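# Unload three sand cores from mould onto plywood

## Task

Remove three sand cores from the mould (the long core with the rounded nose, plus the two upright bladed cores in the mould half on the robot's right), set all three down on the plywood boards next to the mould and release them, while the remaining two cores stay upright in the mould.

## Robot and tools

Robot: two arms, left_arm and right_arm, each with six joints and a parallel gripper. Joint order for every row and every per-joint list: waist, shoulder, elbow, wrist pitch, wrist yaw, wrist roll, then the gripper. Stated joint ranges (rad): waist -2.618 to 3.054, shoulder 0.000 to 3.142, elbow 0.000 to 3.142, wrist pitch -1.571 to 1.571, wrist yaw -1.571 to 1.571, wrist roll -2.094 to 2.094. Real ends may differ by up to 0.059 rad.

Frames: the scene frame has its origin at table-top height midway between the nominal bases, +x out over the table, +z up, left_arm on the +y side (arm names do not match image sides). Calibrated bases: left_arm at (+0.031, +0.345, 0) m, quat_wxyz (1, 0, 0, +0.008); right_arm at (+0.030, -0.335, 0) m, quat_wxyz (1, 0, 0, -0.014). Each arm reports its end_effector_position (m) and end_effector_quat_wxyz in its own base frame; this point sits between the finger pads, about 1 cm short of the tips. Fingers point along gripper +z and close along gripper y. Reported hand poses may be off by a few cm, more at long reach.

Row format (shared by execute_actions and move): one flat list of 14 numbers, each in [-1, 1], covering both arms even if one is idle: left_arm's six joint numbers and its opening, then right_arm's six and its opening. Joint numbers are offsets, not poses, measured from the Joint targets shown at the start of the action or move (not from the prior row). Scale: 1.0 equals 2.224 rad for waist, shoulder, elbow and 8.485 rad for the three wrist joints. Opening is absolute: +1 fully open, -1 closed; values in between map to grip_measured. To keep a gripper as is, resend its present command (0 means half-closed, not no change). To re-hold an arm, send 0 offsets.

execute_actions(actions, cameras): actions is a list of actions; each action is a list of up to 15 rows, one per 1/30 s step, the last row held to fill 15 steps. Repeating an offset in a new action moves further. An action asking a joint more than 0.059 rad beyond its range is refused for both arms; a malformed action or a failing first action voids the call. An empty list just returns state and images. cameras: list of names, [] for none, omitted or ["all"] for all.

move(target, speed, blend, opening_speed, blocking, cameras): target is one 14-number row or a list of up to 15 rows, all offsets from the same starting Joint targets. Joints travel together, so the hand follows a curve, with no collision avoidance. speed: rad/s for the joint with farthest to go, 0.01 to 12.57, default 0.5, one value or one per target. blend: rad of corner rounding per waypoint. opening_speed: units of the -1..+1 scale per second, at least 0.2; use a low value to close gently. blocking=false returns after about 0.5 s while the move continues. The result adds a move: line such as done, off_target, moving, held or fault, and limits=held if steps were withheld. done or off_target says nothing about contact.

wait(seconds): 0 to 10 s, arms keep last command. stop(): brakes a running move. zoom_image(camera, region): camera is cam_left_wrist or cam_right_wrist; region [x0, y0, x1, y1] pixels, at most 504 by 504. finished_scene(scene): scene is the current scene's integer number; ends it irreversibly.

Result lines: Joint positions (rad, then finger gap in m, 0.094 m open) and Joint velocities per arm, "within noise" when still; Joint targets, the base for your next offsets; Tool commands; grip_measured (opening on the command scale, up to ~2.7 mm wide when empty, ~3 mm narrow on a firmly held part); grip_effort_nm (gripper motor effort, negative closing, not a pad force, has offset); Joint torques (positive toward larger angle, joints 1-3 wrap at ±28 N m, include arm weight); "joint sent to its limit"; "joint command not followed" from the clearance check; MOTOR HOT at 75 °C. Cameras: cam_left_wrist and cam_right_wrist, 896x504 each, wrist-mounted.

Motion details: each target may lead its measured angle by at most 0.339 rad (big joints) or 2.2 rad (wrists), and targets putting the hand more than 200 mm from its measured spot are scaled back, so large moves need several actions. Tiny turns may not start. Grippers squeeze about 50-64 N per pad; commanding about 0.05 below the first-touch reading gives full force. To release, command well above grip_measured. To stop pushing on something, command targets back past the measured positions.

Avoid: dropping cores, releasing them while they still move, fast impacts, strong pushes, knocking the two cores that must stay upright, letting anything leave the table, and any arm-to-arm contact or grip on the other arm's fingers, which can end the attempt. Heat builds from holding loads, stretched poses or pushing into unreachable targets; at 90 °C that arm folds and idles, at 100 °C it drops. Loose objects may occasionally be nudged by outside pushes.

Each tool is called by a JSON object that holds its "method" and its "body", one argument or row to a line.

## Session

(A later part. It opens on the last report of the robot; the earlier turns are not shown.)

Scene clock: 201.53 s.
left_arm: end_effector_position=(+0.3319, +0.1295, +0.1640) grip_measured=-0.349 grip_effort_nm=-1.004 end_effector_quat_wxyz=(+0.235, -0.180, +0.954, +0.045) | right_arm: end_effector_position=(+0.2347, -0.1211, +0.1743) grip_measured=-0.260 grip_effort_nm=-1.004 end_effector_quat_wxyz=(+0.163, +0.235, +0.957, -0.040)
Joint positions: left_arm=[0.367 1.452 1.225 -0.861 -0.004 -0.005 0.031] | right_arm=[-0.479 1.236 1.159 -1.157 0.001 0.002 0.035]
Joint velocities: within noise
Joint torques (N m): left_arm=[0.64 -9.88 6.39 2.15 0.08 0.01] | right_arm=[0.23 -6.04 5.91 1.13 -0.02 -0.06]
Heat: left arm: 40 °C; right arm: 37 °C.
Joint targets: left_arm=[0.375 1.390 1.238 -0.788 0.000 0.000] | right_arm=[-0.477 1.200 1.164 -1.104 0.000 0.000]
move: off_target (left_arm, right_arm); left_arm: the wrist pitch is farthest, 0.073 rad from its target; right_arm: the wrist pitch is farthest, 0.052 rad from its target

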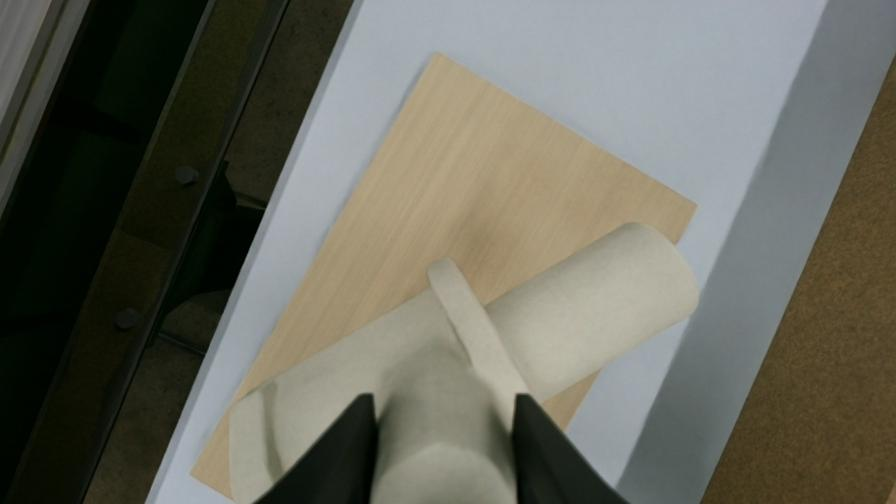

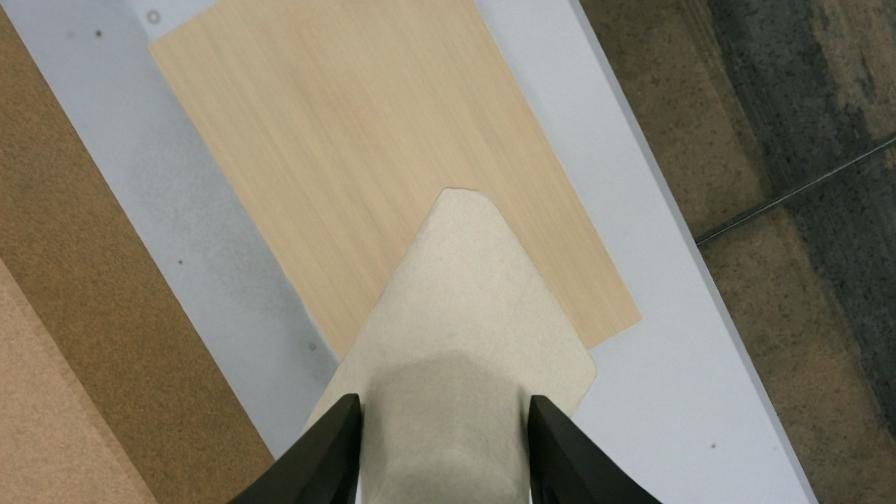

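{"method": "move", "body": {
  "target": [0,0.001,-0.0348,0.0094,0,0,-0.65,0,-0.0031,-0.0378,0.0091,0,0,-0.6],
  "speed": 0.12
}}

{"method": "move", "body": {
  "target": [0,0.001,-0.0348,0.0094,0,0,-0.65,0,-0.0031,-0.0378,0.0091,0,0,-0.6],
  "speed": 0.12
}}

Scene clock: 207.93 s.
left_arm: end_effector_position=(+0.3317, +0.1294, +0.1461) grip_measured=-0.349 grip_effort_nm=-1.004 end_effector_quat_wxyz=(+0.237, -0.180, +0.954, +0.046) | right_arm: end_effector_position=(+0.2354, -0.1215, +0.1546) grip_measured=-0.260 grip_effort_nm=-1.004 end_effector_quat_wxyz=(+0.163, +0.235, +0.957, -0.040)
Joint positions: left_arm=[0.367 1.449 1.15 -0.783 -0.004 -0.005 0.031] | right_arm=[-0.479 1.229 1.076 -1.08 0.001 0.002 0.035]
Joint velocities: within noise
Joint torques (N m): left_arm=[0.55 -9.46 6.19 2.15 0.08 0.01] | right_arm=[0.21 -5.98 5.9 1.12 -0.02 -0.06]
Heat: left arm: 40 °C; right arm: 36 °C.
Joint targets: left_arm=[0.375 1.392 1.161 -0.708 0.000 0.000] | right_arm=[-0.477 1.194 1.080 -1.027 0.000 0.000]
move: off_target (left_arm, right_arm); left_arm: the wrist pitch is farthest, 0.075 rad from its target; right_arm: the wrist pitch is farthest, 0.053 rad from its target

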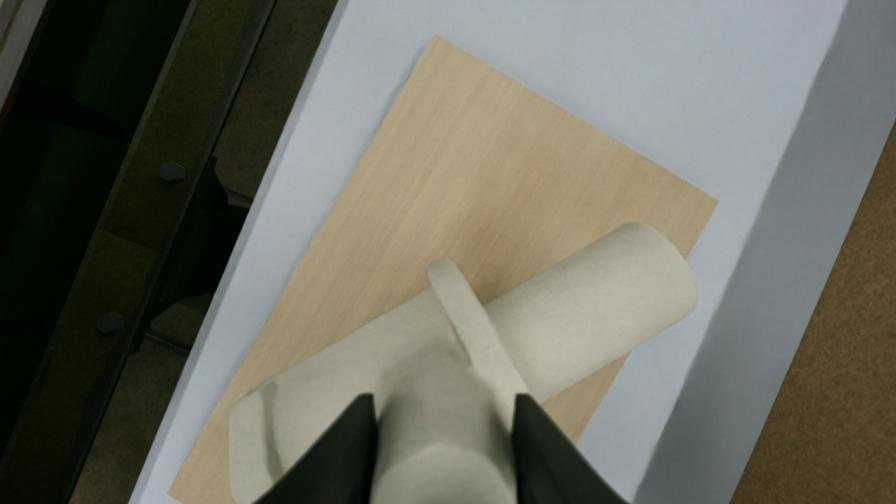

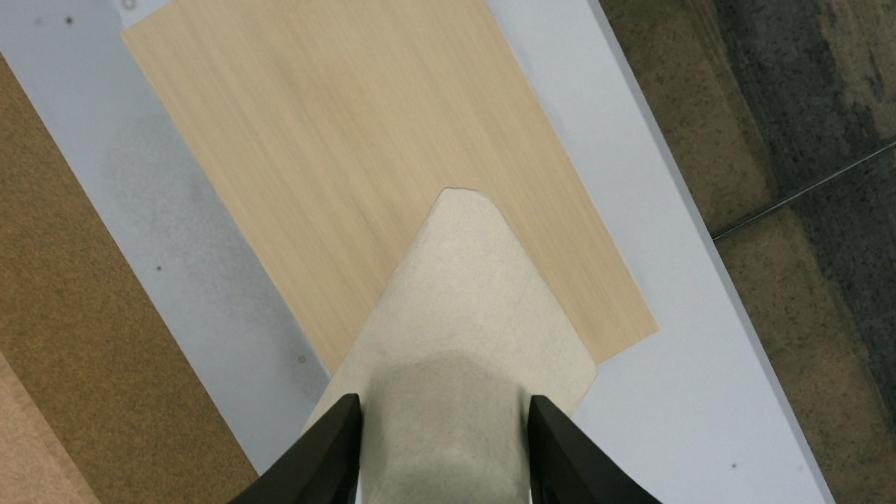

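Scene clock: 209.20 s.
left_arm: end_effector_position=(+0.3302, +0.1288, +0.1268) grip_measured=-0.349 grip_effort_nm=-0.999 end_effector_quat_wxyz=(+0.238, -0.180, +0.953, +0.046) | right_arm: end_effector_position=(+0.2346, -0.1211, +0.1348) grip_measured=-0.260 grip_effort_nm=-1.004 end_effector_quat_wxyz=(+0.163, +0.235, +0.957, -0.040)
Joint positions: left_arm=[0.367 1.449 1.072 -0.705 -0.004 -0.005 0.031] | right_arm=[-0.479 1.222 0.992 -1.003 0.001 0.002 0.035]
Joint velocities: within noise
Joint torques (N m): left_arm=[0.65 -9.31 6.22 2.18 0.08 0] | right_arm=[0.21 -5.93 5.96 1.16 -0.01 -0.07]
Heat: left arm: 40 °C; right arm: 36 °C.
Joint targets: left_arm=[0.375 1.394 1.084 -0.629 0.000 0.000] | right_arm=[-0.477 1.187 0.996 -0.950 0.000 0.000]
move: off_target (left_arm, right_arm); left_arm: the wrist pitch is farthest, 0.077 rad from its target; right_arm: the wrist pitch is farthest, 0.054 rad from its target

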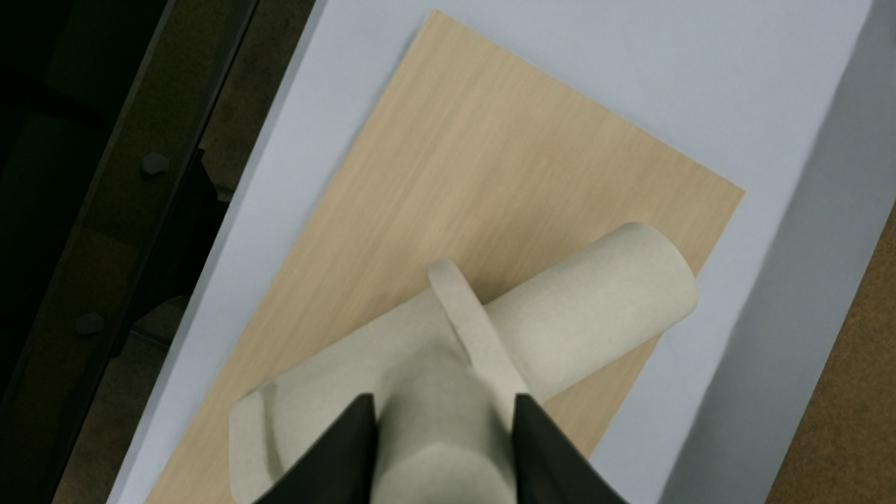

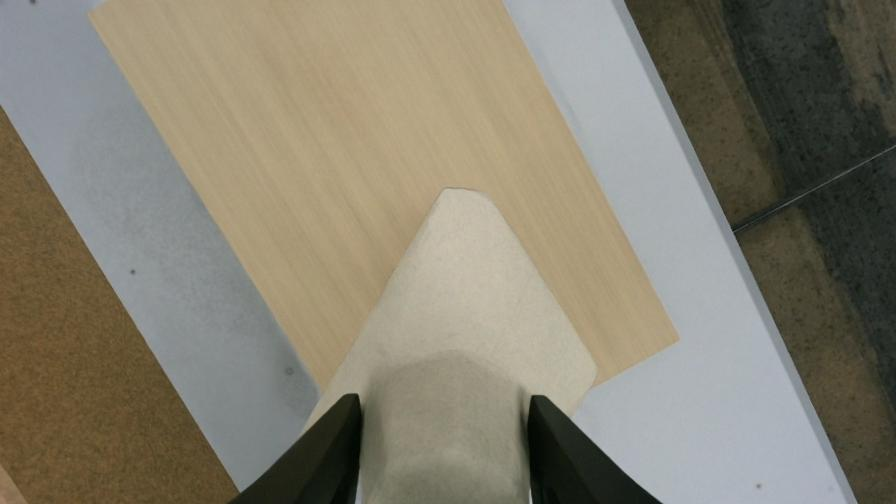

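{"method": "move", "body": {
  "target": [0,0.001,-0.0348,0.0094,0,0,-0.65,0,-0.0031,-0.0378,0.0091,0,0,-0.6],
  "speed": 0.1
}}

{"method": "move", "body": {
  "target": [0,0.0005,-0.0174,0.0047,0,0,-0.65,0,-0.0016,-0.0189,0.0046,0,0,-0.6],
  "speed": 0.08
}}

Scene clock: 213.97 s.
left_arm: end_effector_position=(+0.3339, +0.1302, +0.1246) grip_measured=-0.349 grip_effort_nm=-0.994 end_effector_quat_wxyz=(+0.265, -0.179, +0.946, +0.050) | right_arm: end_effector_position=(+0.2325, -0.1199, +0.1147) grip_measured=-0.260 grip_effort_nm=-1.004 end_effector_quat_wxyz=(+0.163, +0.235, +0.957, -0.040)
Joint positions: left_arm=[0.367 1.422 1.012 -0.615 -0.004 -0.005 0.031] | right_arm=[-0.479 1.214 0.907 -0.927 0.001 0.002 0.035]
Joint velocities: within noise
Joint torques (N m): left_arm=[0.57 -6.84 4.71 2.16 0.06 0] | right_arm=[0.23 -5.83 5.94 1.14 -0.02 -0.06]
Heat: left arm: 40 °C; right arm: 36 °C.
Joint targets: left_arm=[0.375 1.396 1.006 -0.549 0.000 -0.001] | right_arm=[-0.477 1.180 0.912 -0.872 0.000 0.000]
move: off_target (left_arm, right_arm); left_arm: the wrist pitch is farthest, 0.066 rad from its target; right_arm: the wrist pitch is farthest, 0.054 rad from its target

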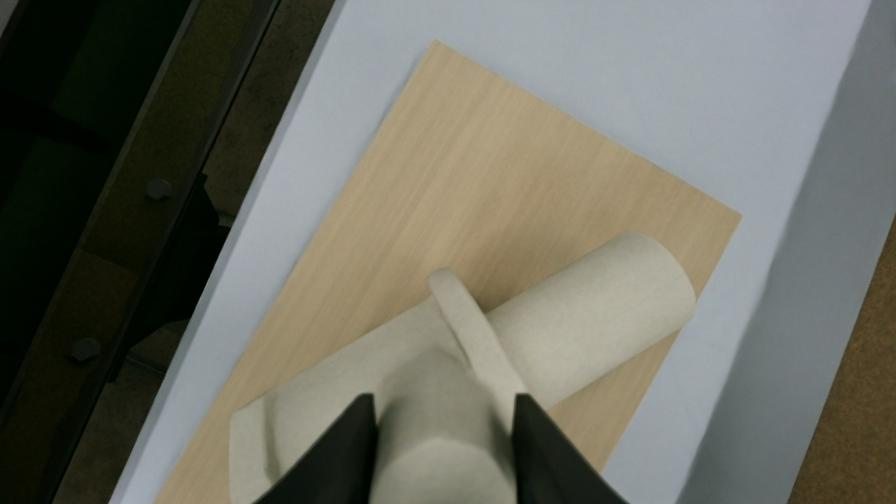

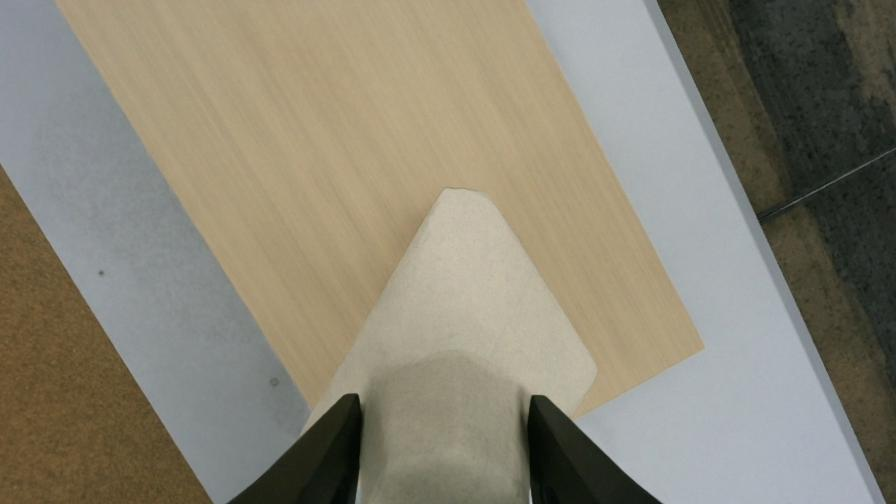

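Scene clock: 214.93 s.
left_arm: end_effector_position=(+0.3370, +0.1313, +0.1246) grip_measured=-0.350 grip_effort_nm=-1.004 end_effector_quat_wxyz=(+0.282, -0.178, +0.941, +0.053) | right_arm: end_effector_position=(+0.2319, -0.1197, +0.1087) grip_measured=-0.260 grip_effort_nm=-1.009 end_effector_quat_wxyz=(+0.169, +0.235, +0.956, -0.042)
Joint positions: left_arm=[0.367 1.409 0.982 -0.562 -0.003 -0.005 0.031] | right_arm=[-0.479 1.202 0.872 -0.892 0.001 0.002 0.035]
Joint velocities: within noise
Joint torques (N m): left_arm=[0.61 -5.63 4.3 2.05 0.06 -0.02] | right_arm=[0.25 -5.07 5.45 1.19 -0.02 -0.06]
Heat: left arm: 40 °C; right arm: 36 °C.
Joint targets: left_arm=[0.375 1.397 0.968 -0.509 0.000 -0.001] | right_arm=[-0.477 1.176 0.870 -0.833 0.000 0.000]
move: off_target (left_arm, right_arm); left_arm: the wrist pitch is farthest, 0.053 rad from its target; right_arm: the wrist pitch is farthest, 0.059 rad from its target

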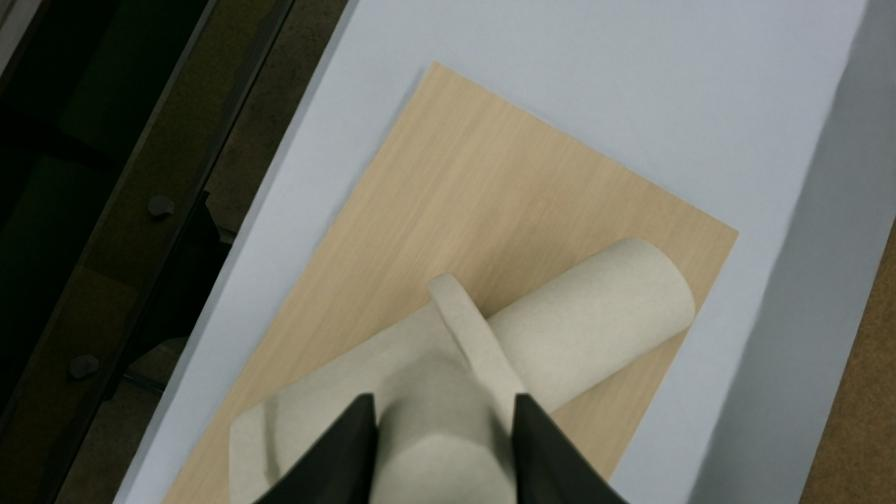

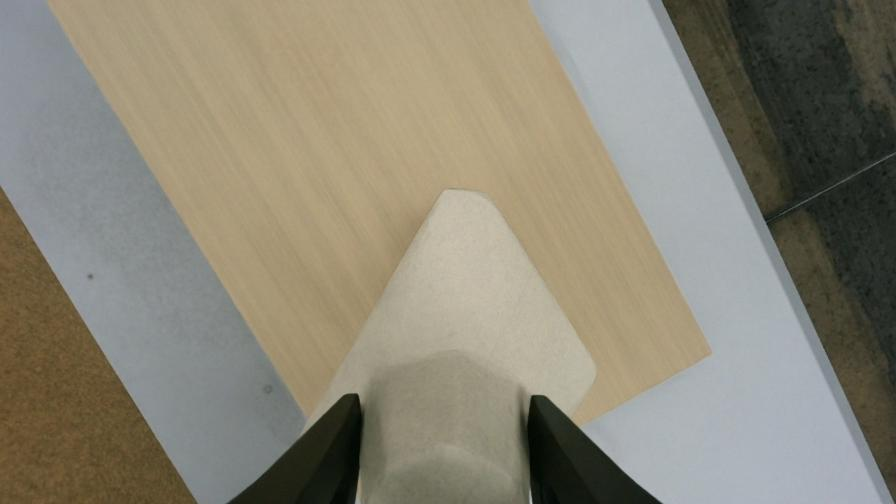

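{"method": "move", "body": {
  "target": [0,0,0,0,0,0,0.15,0,0,0,0,0,0,-0.6],
  "opening_speed": 0.3
}}

Scene clock: 222.63 s.
left_arm: end_effector_position=(+0.3422, +0.1337, +0.1274) grip_measured=+0.148 grip_effort_nm=0.129 end_effector_quat_wxyz=(+0.295, -0.178, +0.937, +0.056) | right_arm: end_effector_position=(+0.2320, -0.1197, +0.1087) grip_measured=-0.260 grip_effort_nm=-1.009 end_effector_quat_wxyz=(+0.169, +0.235, +0.956, -0.042)
Joint positions: left_arm=[0.368 1.409 0.977 -0.528 -0.004 -0.005 0.054] | right_arm=[-0.479 1.202 0.872 -0.891 0.001 0.002 0.035]
Joint velocities: within noise
Joint torques (N m): left_arm=[0.53 -5.68 4.67 1.73 0.07 -0.02] | right_arm=[0.25 -5.07 5.44 1.21 -0.02 -0.07]
Heat: left arm: 39 °C; right arm: 35 °C.
Joint targets: left_arm=[0.375 1.397 0.968 -0.509 0.000 -0.001] | right_arm=[-0.477 1.176 0.870 -0.834 0.000 0.000]
move: off_target (right_arm); right_arm: the wrist pitch is farthest, 0.058 rad from its target

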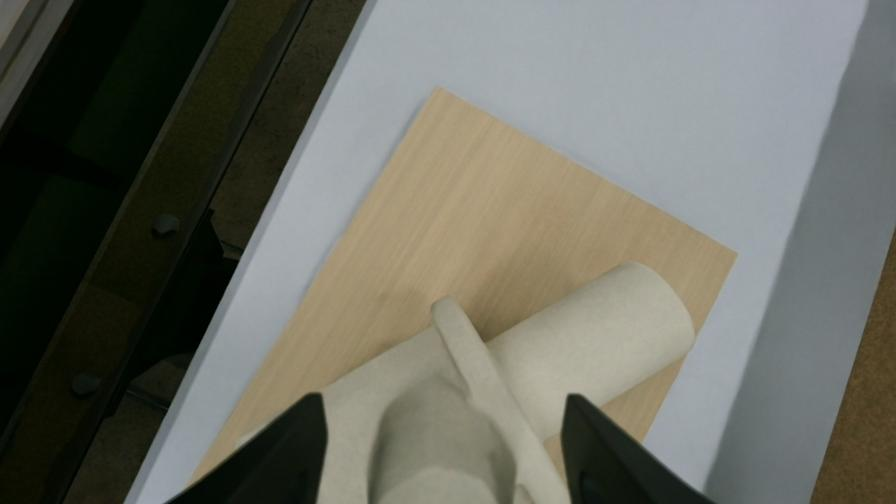

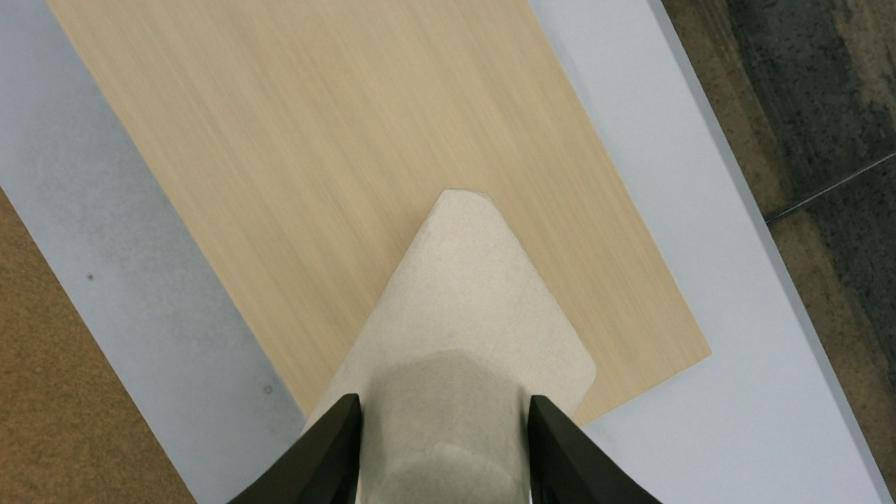

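{"method": "move", "body": {
  "target": [
    [0,0,0,0,0,0,0.6,0,0,0,0,0,0,-0.6],
    [0,-0.0036,0.1214,-0.033,0,0,0.6,0,0,0,0,0,0,-0.6],
    [0,0.0243,0.2896,-0.0768,0,0,0.6,0,0,0,0,0,0,-0.6],
    [-0.7487,-0.1446,0.0273,0.0066,0,0,0.6,0,0,0,0,0,0,-0.6]
  ],
  "speed": [0.3,0.3,0.6,1.0]
}}

Scene clock: 236.87 s.
left_arm: end_effector_position=(+0.1031, -0.3471, +0.2728) grip_measured=+0.598 grip_effort_nm=0.115 end_effector_quat_wxyz=(+0.396, +0.518, +0.696, -0.298) | right_arm: end_effector_position=(+0.2321, -0.1197, +0.1088) grip_measured=-0.260 grip_effort_nm=-1.004 end_effector_quat_wxyz=(+0.169, +0.235, +0.956, -0.042)
Joint positions: left_arm=[-1.284 1.098 1.039 -0.473 0.001 -0.005 0.075] | right_arm=[-0.479 1.202 0.872 -0.891 0.001 0.002 0.035]
Joint velocities: within noise
Joint torques (N m): left_arm=[-0.43 -4.41 4.89 2.29 0.03 0] | right_arm=[0.23 -5.09 5.45 1.2 -0.02 -0.06]
Heat: left arm: 37 °C; right arm: 35 °C.
Joint targets: left_arm=[-1.290 1.076 1.028 -0.453 0.000 -0.001] | right_arm=[-0.477 1.176 0.870 -0.833 0.000 0.000]
move: off_target (right_arm); right_arm: the wrist pitch is farthest, 0.057 rad from its target

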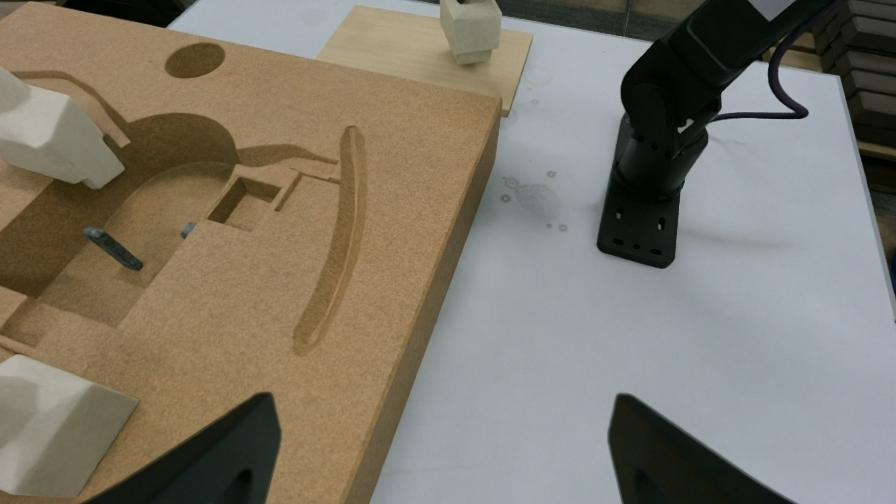

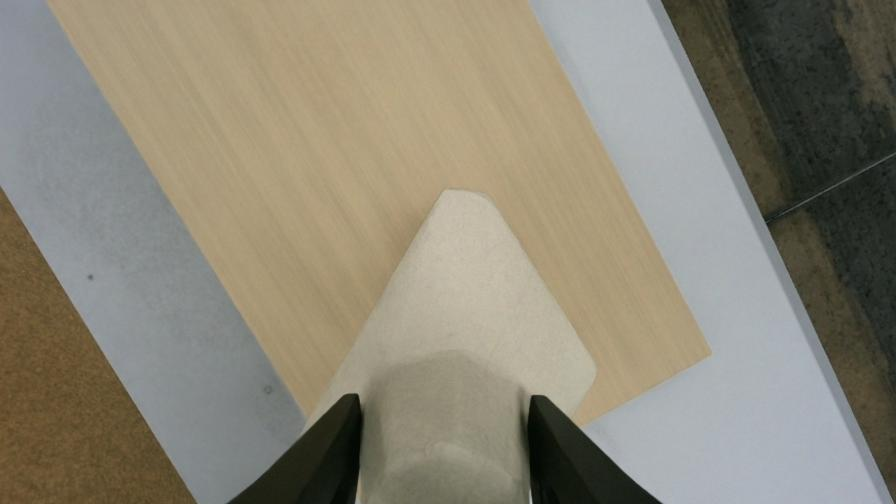

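{"method": "zoom_image", "body": {
  "camera": "cam_left_wrist",
  "region": [390, 0, 570, 110]
}}

{"method": "zoom_image", "body": {
  "camera": "cam_left_wrist",
  "region": [0, 20, 360, 220]
}}

Scaled by 2.800.

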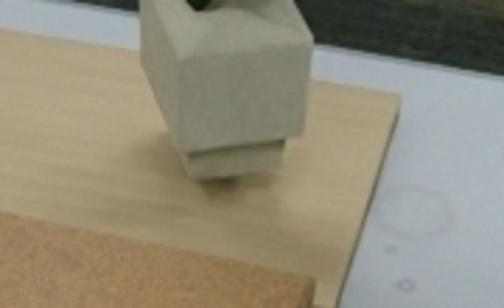

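Scaled by 1.400.

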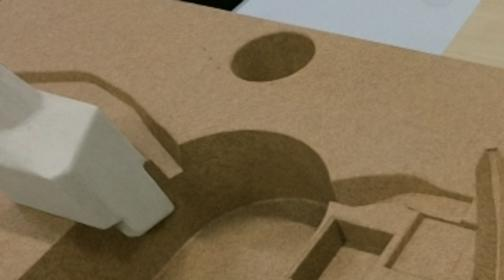

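{"method": "move", "body": {
  "target": [0,0,0,0,0,0,0.6,0,-0.0016,-0.0189,0.0046,0,0,-0.6],
  "speed": 0.08
}}

{"method": "zoom_image", "body": {
  "camera": "cam_left_wrist",
  "region": [390, 0, 570, 110]
}}

Scene clock: 252.83 s.
left_arm: end_effector_position=(+0.1032, -0.3472, +0.2731) grip_measured=+0.598 grip_effort_nm=0.120 end_effector_quat_wxyz=(+0.397, +0.518, +0.696, -0.299) | right_arm: end_effector_position=(+0.2342, -0.1208, +0.1086) grip_measured=-0.261 grip_effort_nm=-1.004 end_effector_quat_wxyz=(+0.185, +0.234, +0.953, -0.046)
Joint positions: left_arm=[-1.284 1.098 1.039 -0.472 0.001 -0.005 0.075] | right_arm=[-0.479 1.18 0.846 -0.852 0.001 0.002 0.035]
Joint velocities: within noise
Joint torques (N m): left_arm=[-0.44 -4.41 4.98 2.24 0.03 -0.03] | right_arm=[0.23 -3.33 4.36 1.22 -0.02 -0.06]
Heat: left arm: 37 °C; right arm: 35 °C.
Joint targets: left_arm=[-1.290 1.076 1.028 -0.453 0.000 -0.001] | right_arm=[-0.477 1.173 0.828 -0.794 0.000 0.000]
move: off_target (right_arm); right_arm: the wrist pitch is farthest, 0.058 rad from its target

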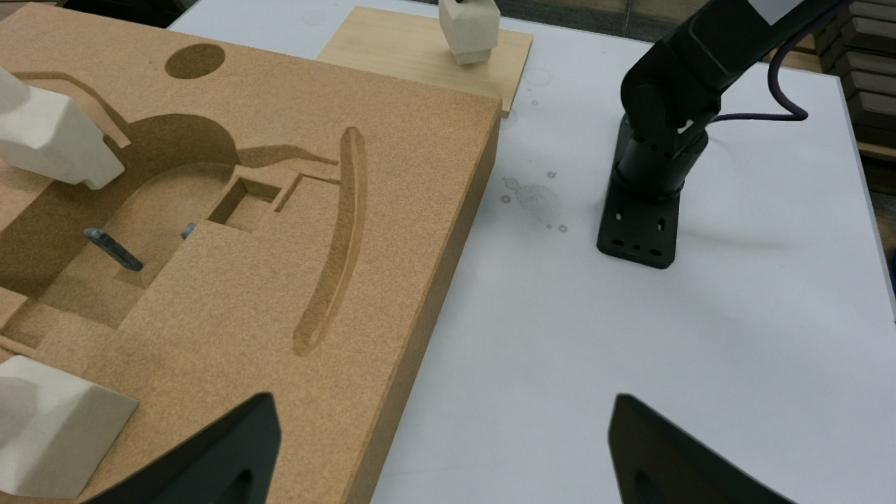

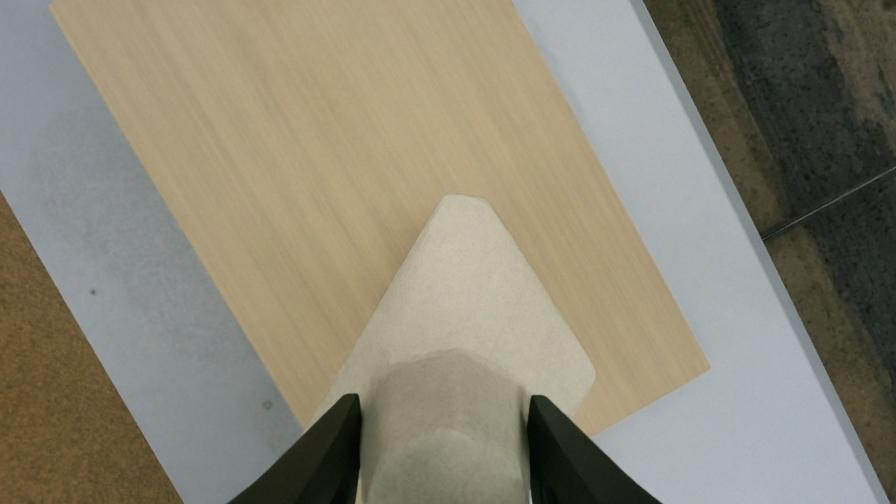

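Scaled by 2.800.

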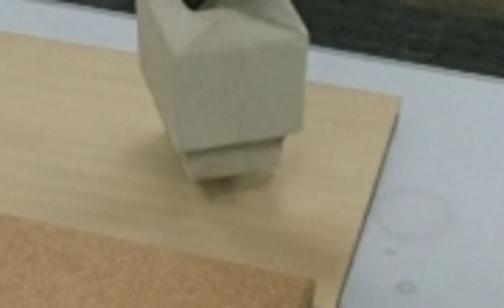

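{"method": "move", "body": {
  "target": [
    [0,0,0,0,0,0,0.6,0,0.0016,0.0189,-0.0046,0,0,-0.6],
    [0,0,0,0,0,0,0.6,0,0.0016,0.0189,-0.0046,0,0,-0.12]
  ],
  "speed": 0.1,
  "opening_speed": 0.2
}}

{"method": "zoom_image", "body": {
  "camera": "cam_left_wrist",
  "region": [390, 0, 570, 110]
}}

Scene clock: 267.17 s.
left_arm: end_effector_position=(+0.1032, -0.3472, +0.2731) grip_measured=+0.598 grip_effort_nm=0.129 end_effector_quat_wxyz=(+0.397, +0.518, +0.696, -0.299) | right_arm: end_effector_position=(+0.2344, -0.1190, +0.1083) grip_measured=-0.123 grip_effort_nm=0.173 end_effector_quat_wxyz=(+0.185, +0.233, +0.954, -0.041)
Joint positions: left_arm=[-1.284 1.098 1.039 -0.472 0.001 -0.005 0.075] | right_arm=[-0.479 1.18 0.846 -0.855 -0.008 0.002 0.041]
Joint velocities: within noise
Joint torques (N m): left_arm=[-0.44 -4.4 4.94 2.26 0.01 -0.03] | right_arm=[0.21 -3.04 7.54 0.93 0.1 -0.07]
Heat: left arm: 38 °C; right arm: 34 °C.
Joint targets: left_arm=[-1.290 1.076 1.028 -0.453 0.000 -0.001] | right_arm=[-0.477 1.176 0.870 -0.834 0.000 0.000]
move: done

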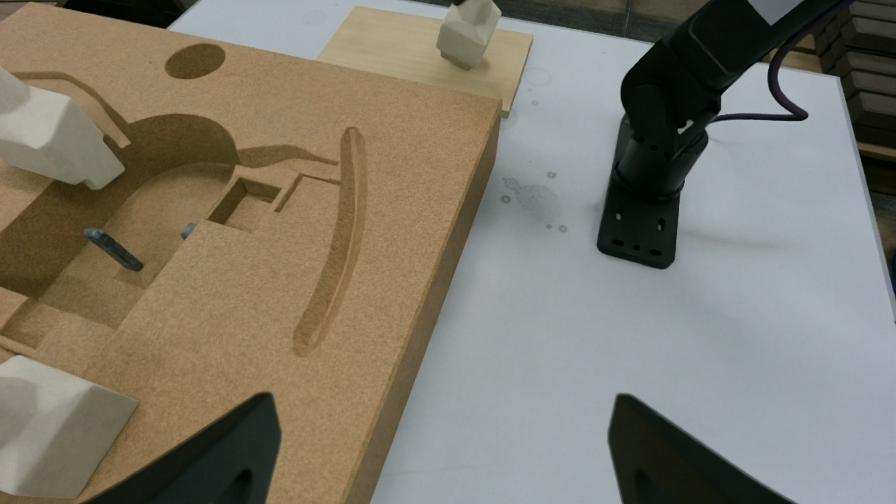

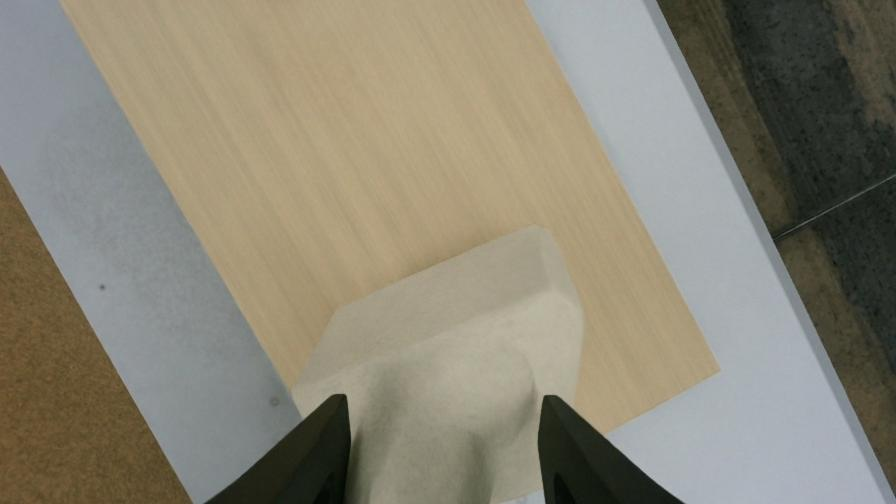

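Scaled by 2.800.

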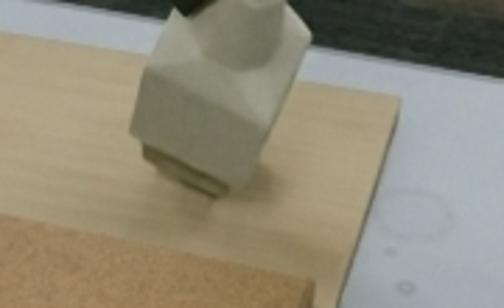

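{"method": "move", "body": {
  "target": [
    [0,0,0,0,0,0,0.6,0,0,0,0,0,0,-0.6],
    [0,0,0,0,0,0,0.6,0,0.0464,0.084,-0.0099,0,0,-0.6]
  ],
  "speed": 0.2,
  "opening_speed": 0.3
}}

{"method": "zoom_image", "body": {
  "camera": "cam_left_wrist",
  "region": [390, 0, 570, 110]
}}

Scene clock: 279.03 s.
left_arm: end_effector_position=(+0.1032, -0.3472, +0.2731) grip_measured=+0.598 grip_effort_nm=0.120 end_effector_quat_wxyz=(+0.397, +0.518, +0.696, -0.299) | right_arm: end_effector_position=(+0.2527, -0.1282, +0.1290) grip_measured=-0.411 grip_effort_nm=-1.004 end_effector_quat_wxyz=(+0.172, +0.234, +0.956, -0.037)
Joint positions: left_arm=[-1.284 1.098 1.039 -0.472 0.001 -0.005 0.075] | right_arm=[-0.479 1.284 1.005 -0.938 -0.01 0.002 0.028]
Joint velocities: within noise
Joint torques (N m): left_arm=[-0.42 -4.29 4.96 2.25 0.03 0] | right_arm=[0.23 -3.92 9.73 0.86 0.09 -0.07]
Heat: left arm: 39 °C; right arm: 34 °C.
Joint targets: left_arm=[-1.290 1.076 1.028 -0.453 0.000 -0.001] | right_arm=[-0.477 1.280 1.056 -0.918 0.000 0.000]
move: off_target (right_arm); right_arm: the elbow is farthest, 0.051 rad from its target

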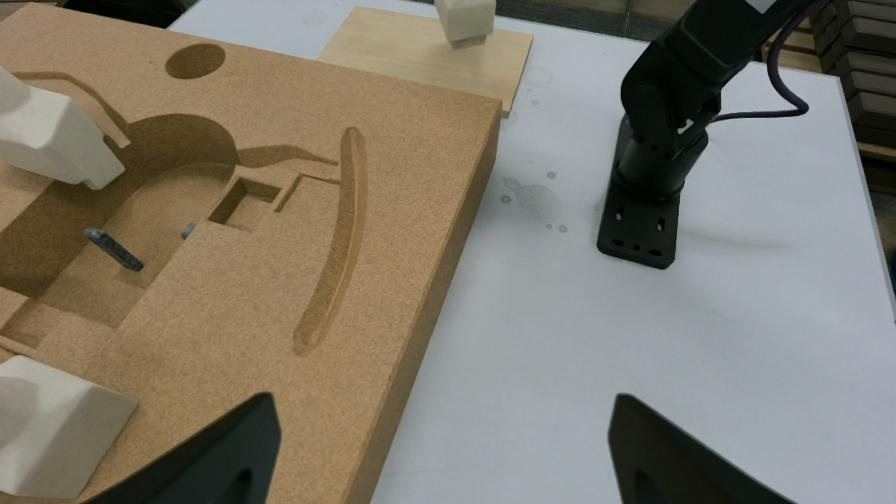

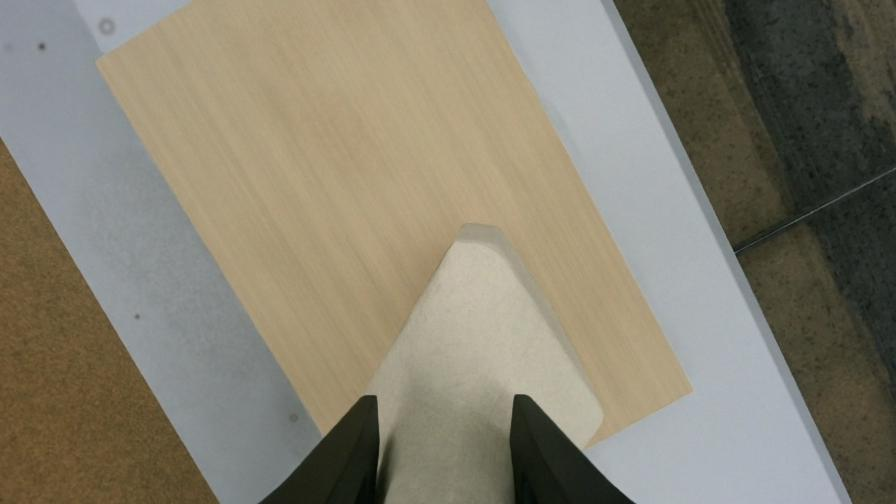

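Scaled by 2.800.

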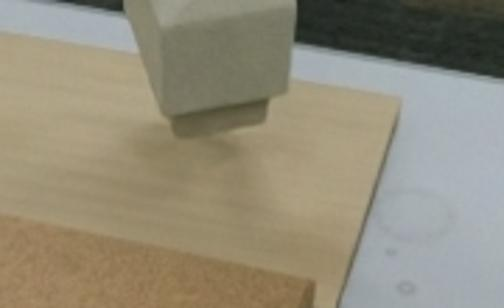

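{"method": "move", "body": {
  "target": [0,0,0,0,0,0,0.6,0,-0.2857,-0.293,0.0693,0,0,-0.6],
  "speed": 0.25
}}

{"method": "zoom_image", "body": {
  "camera": "cam_left_wrist",
  "region": [390, 0, 570, 110]
}}

Scene clock: 293.53 s.
left_arm: end_effector_position=(+0.1032, -0.3472, +0.2731) grip_measured=+0.598 grip_effort_nm=0.120 end_effector_quat_wxyz=(+0.397, +0.518, +0.696, -0.299) | right_arm: end_effector_position=(+0.2262, -0.1147, +0.1125) grip_measured=-0.417 grip_effort_nm=-1.004 end_effector_quat_wxyz=(+0.407, +0.215, +0.883, -0.095)
Joint positions: left_arm=[-1.284 1.098 1.039 -0.472 0.001 -0.005 0.075] | right_arm=[-0.479 0.668 0.396 -0.436 -0.008 0.002 0.027]
Joint velocities: within noise
Joint torques (N m): left_arm=[-0.4 -4.38 4.93 2.27 0.02 0.01] | right_arm=[0.24 -1.95 6.87 2.3 0.07 -0.07]
Heat: left arm: 40 °C; right arm: 37 °C.
Joint targets: left_arm=[-1.290 1.076 1.028 -0.453 0.000 -0.001] | right_arm=[-0.477 0.644 0.405 -0.329 0.000 0.000]
move: off_target (right_arm); right_arm: the wrist pitch is farthest, 0.106 rad from its target

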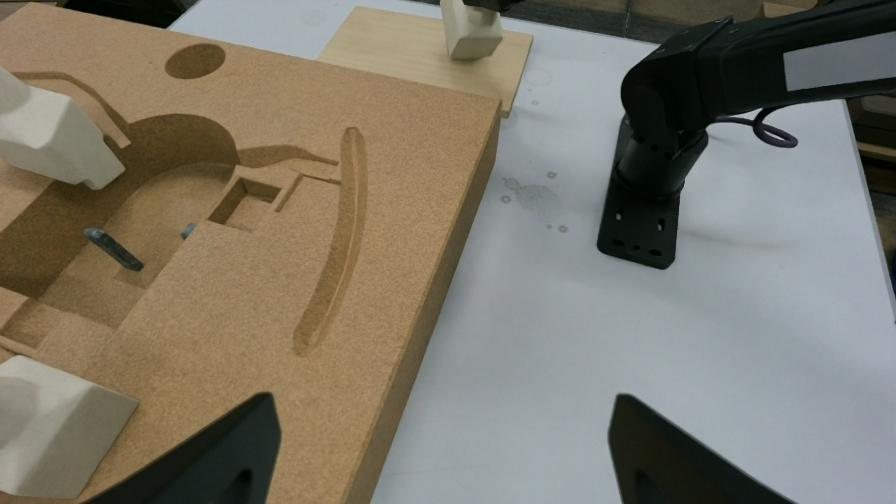

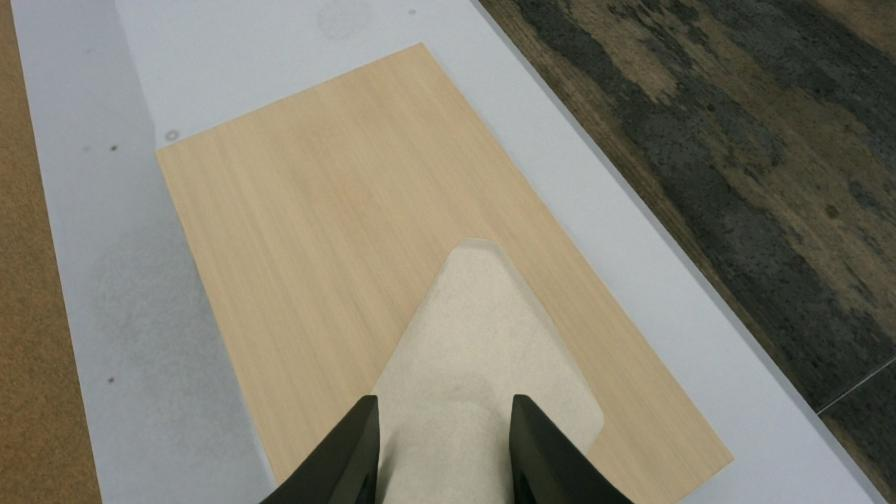

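Scaled by 2.800.

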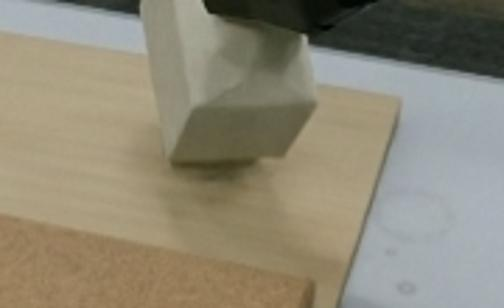

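{"method": "move", "body": {
  "target": [
    [0,0,0,0,0,0,0.6,0,0,0,0,0,0,-0.47],
    [0,0,0,0,0,0,0.6,0,-0.0834,-0.0353,-0.0187,0,0,-0.47]
  ],
  "speed": 0.12
}}

{"method": "zoom_image", "body": {
  "camera": "cam_left_wrist",
  "region": [390, 0, 570, 110]
}}

Scene clock: 301.77 s.
left_arm: end_effector_position=(+0.1032, -0.3472, +0.2731) grip_measured=+0.598 grip_effort_nm=0.120 end_effector_quat_wxyz=(+0.397, +0.518, +0.696, -0.299) | right_arm: end_effector_position=(+0.2053, -0.1040, +0.1068) grip_measured=-0.417 grip_effort_nm=-1.004 end_effector_quat_wxyz=(+0.421, +0.213, +0.876, -0.099)
Joint positions: left_arm=[-1.284 1.098 1.039 -0.472 0.001 -0.005 0.075] | right_arm=[-0.479 0.474 0.326 -0.527 -0.008 0.002 0.027]
Joint velocities: within noise
Joint torques (N m): left_arm=[-0.4 -4.38 4.98 2.26 0.02 -0.04] | right_arm=[0.25 -0.27 6.27 1.69 0.07 -0.06]
Heat: left arm: 41 °C; right arm: 39 °C.
Joint targets: left_arm=[-1.290 1.076 1.028 -0.453 0.000 -0.001] | right_arm=[-0.477 0.458 0.326 -0.488 0.000 0.000]
move: off_target (right_arm); right_arm: the wrist pitch is farthest, 0.040 rad from its target

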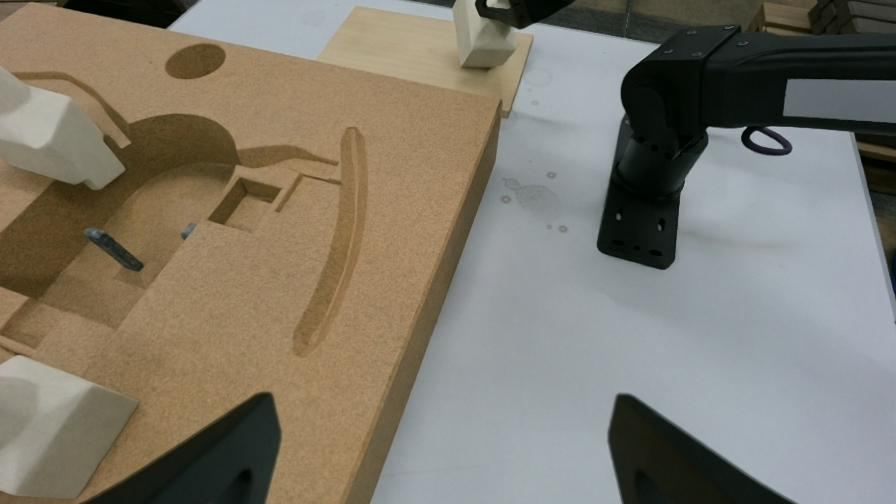

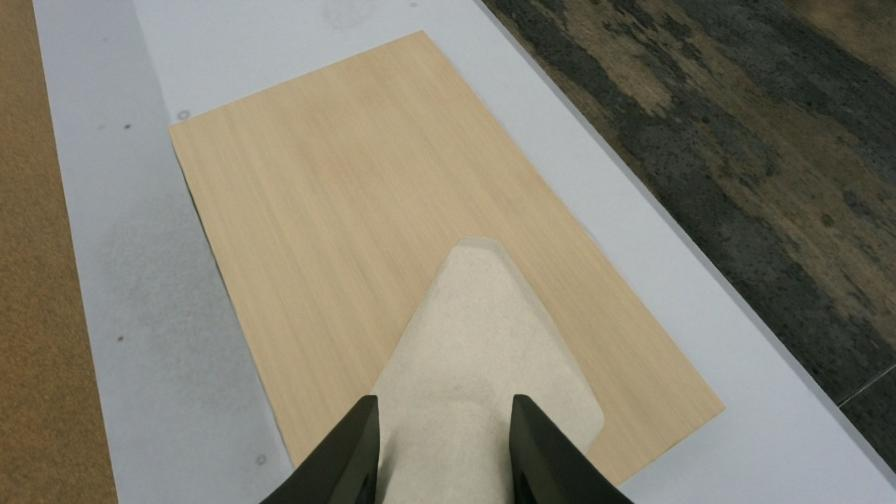

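Scaled by 2.800.

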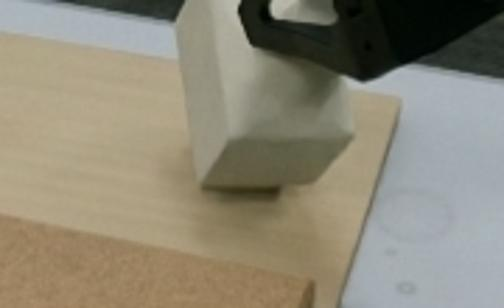

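{"method": "move", "body": {
  "target": [
    [0,0,0,0,0,0,0.6,0,0,0,0,0,0,-0.44],
    [0,0,0,0,0,0,0.6,0,-0.0029,-0.0857,0.0217,0,0,-0.44]
  ],
  "speed": 0.1
}}

{"method": "zoom_image", "body": {
  "camera": "cam_left_wrist",
  "region": [390, 0, 570, 110]
}}

Scene clock: 309.57 s.
left_arm: end_effector_position=(+0.1032, -0.3473, +0.2732) grip_measured=+0.598 grip_effort_nm=0.120 end_effector_quat_wxyz=(+0.397, +0.518, +0.696, -0.299) | right_arm: end_effector_position=(+0.2219, -0.1145, +0.1004) grip_measured=-0.417 grip_effort_nm=-0.999 end_effector_quat_wxyz=(+0.486, +0.204, +0.841, -0.121)
Joint positions: left_arm=[-1.284 1.098 1.039 -0.471 0.001 -0.005 0.075] | right_arm=[-0.479 0.449 0.173 -0.246 0.002 -0.005 0.027]
Joint velocities: within noise
Joint torques (N m): left_arm=[-0.36 -4.4 4.96 2.26 0 -0.01] | right_arm=[0.24 1.17 3.56 0.93 -0.03 0.03]
Heat: left arm: 41 °C; right arm: 38 °C.
Joint targets: left_arm=[-1.290 1.076 1.028 -0.453 0.000 -0.001] | right_arm=[-0.477 0.452 0.136 -0.304 0.000 0.000]
move: off_target (right_arm); right_arm: the wrist pitch is farthest, 0.058 rad from its target

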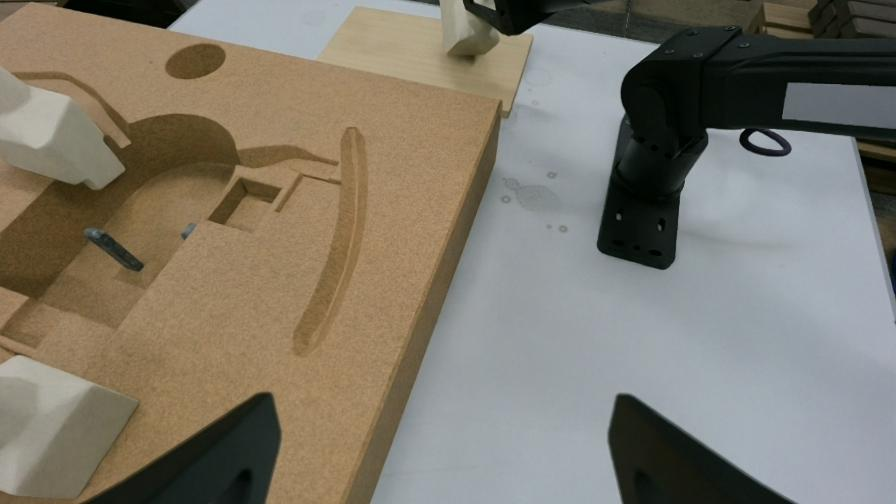

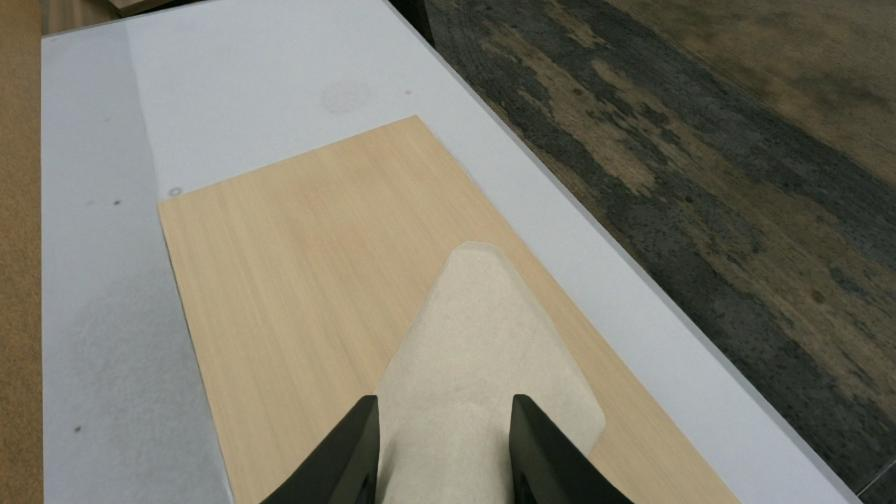

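Scaled by 2.800.

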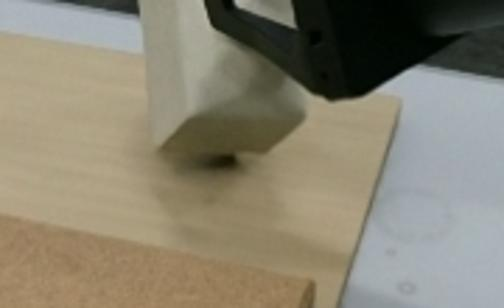

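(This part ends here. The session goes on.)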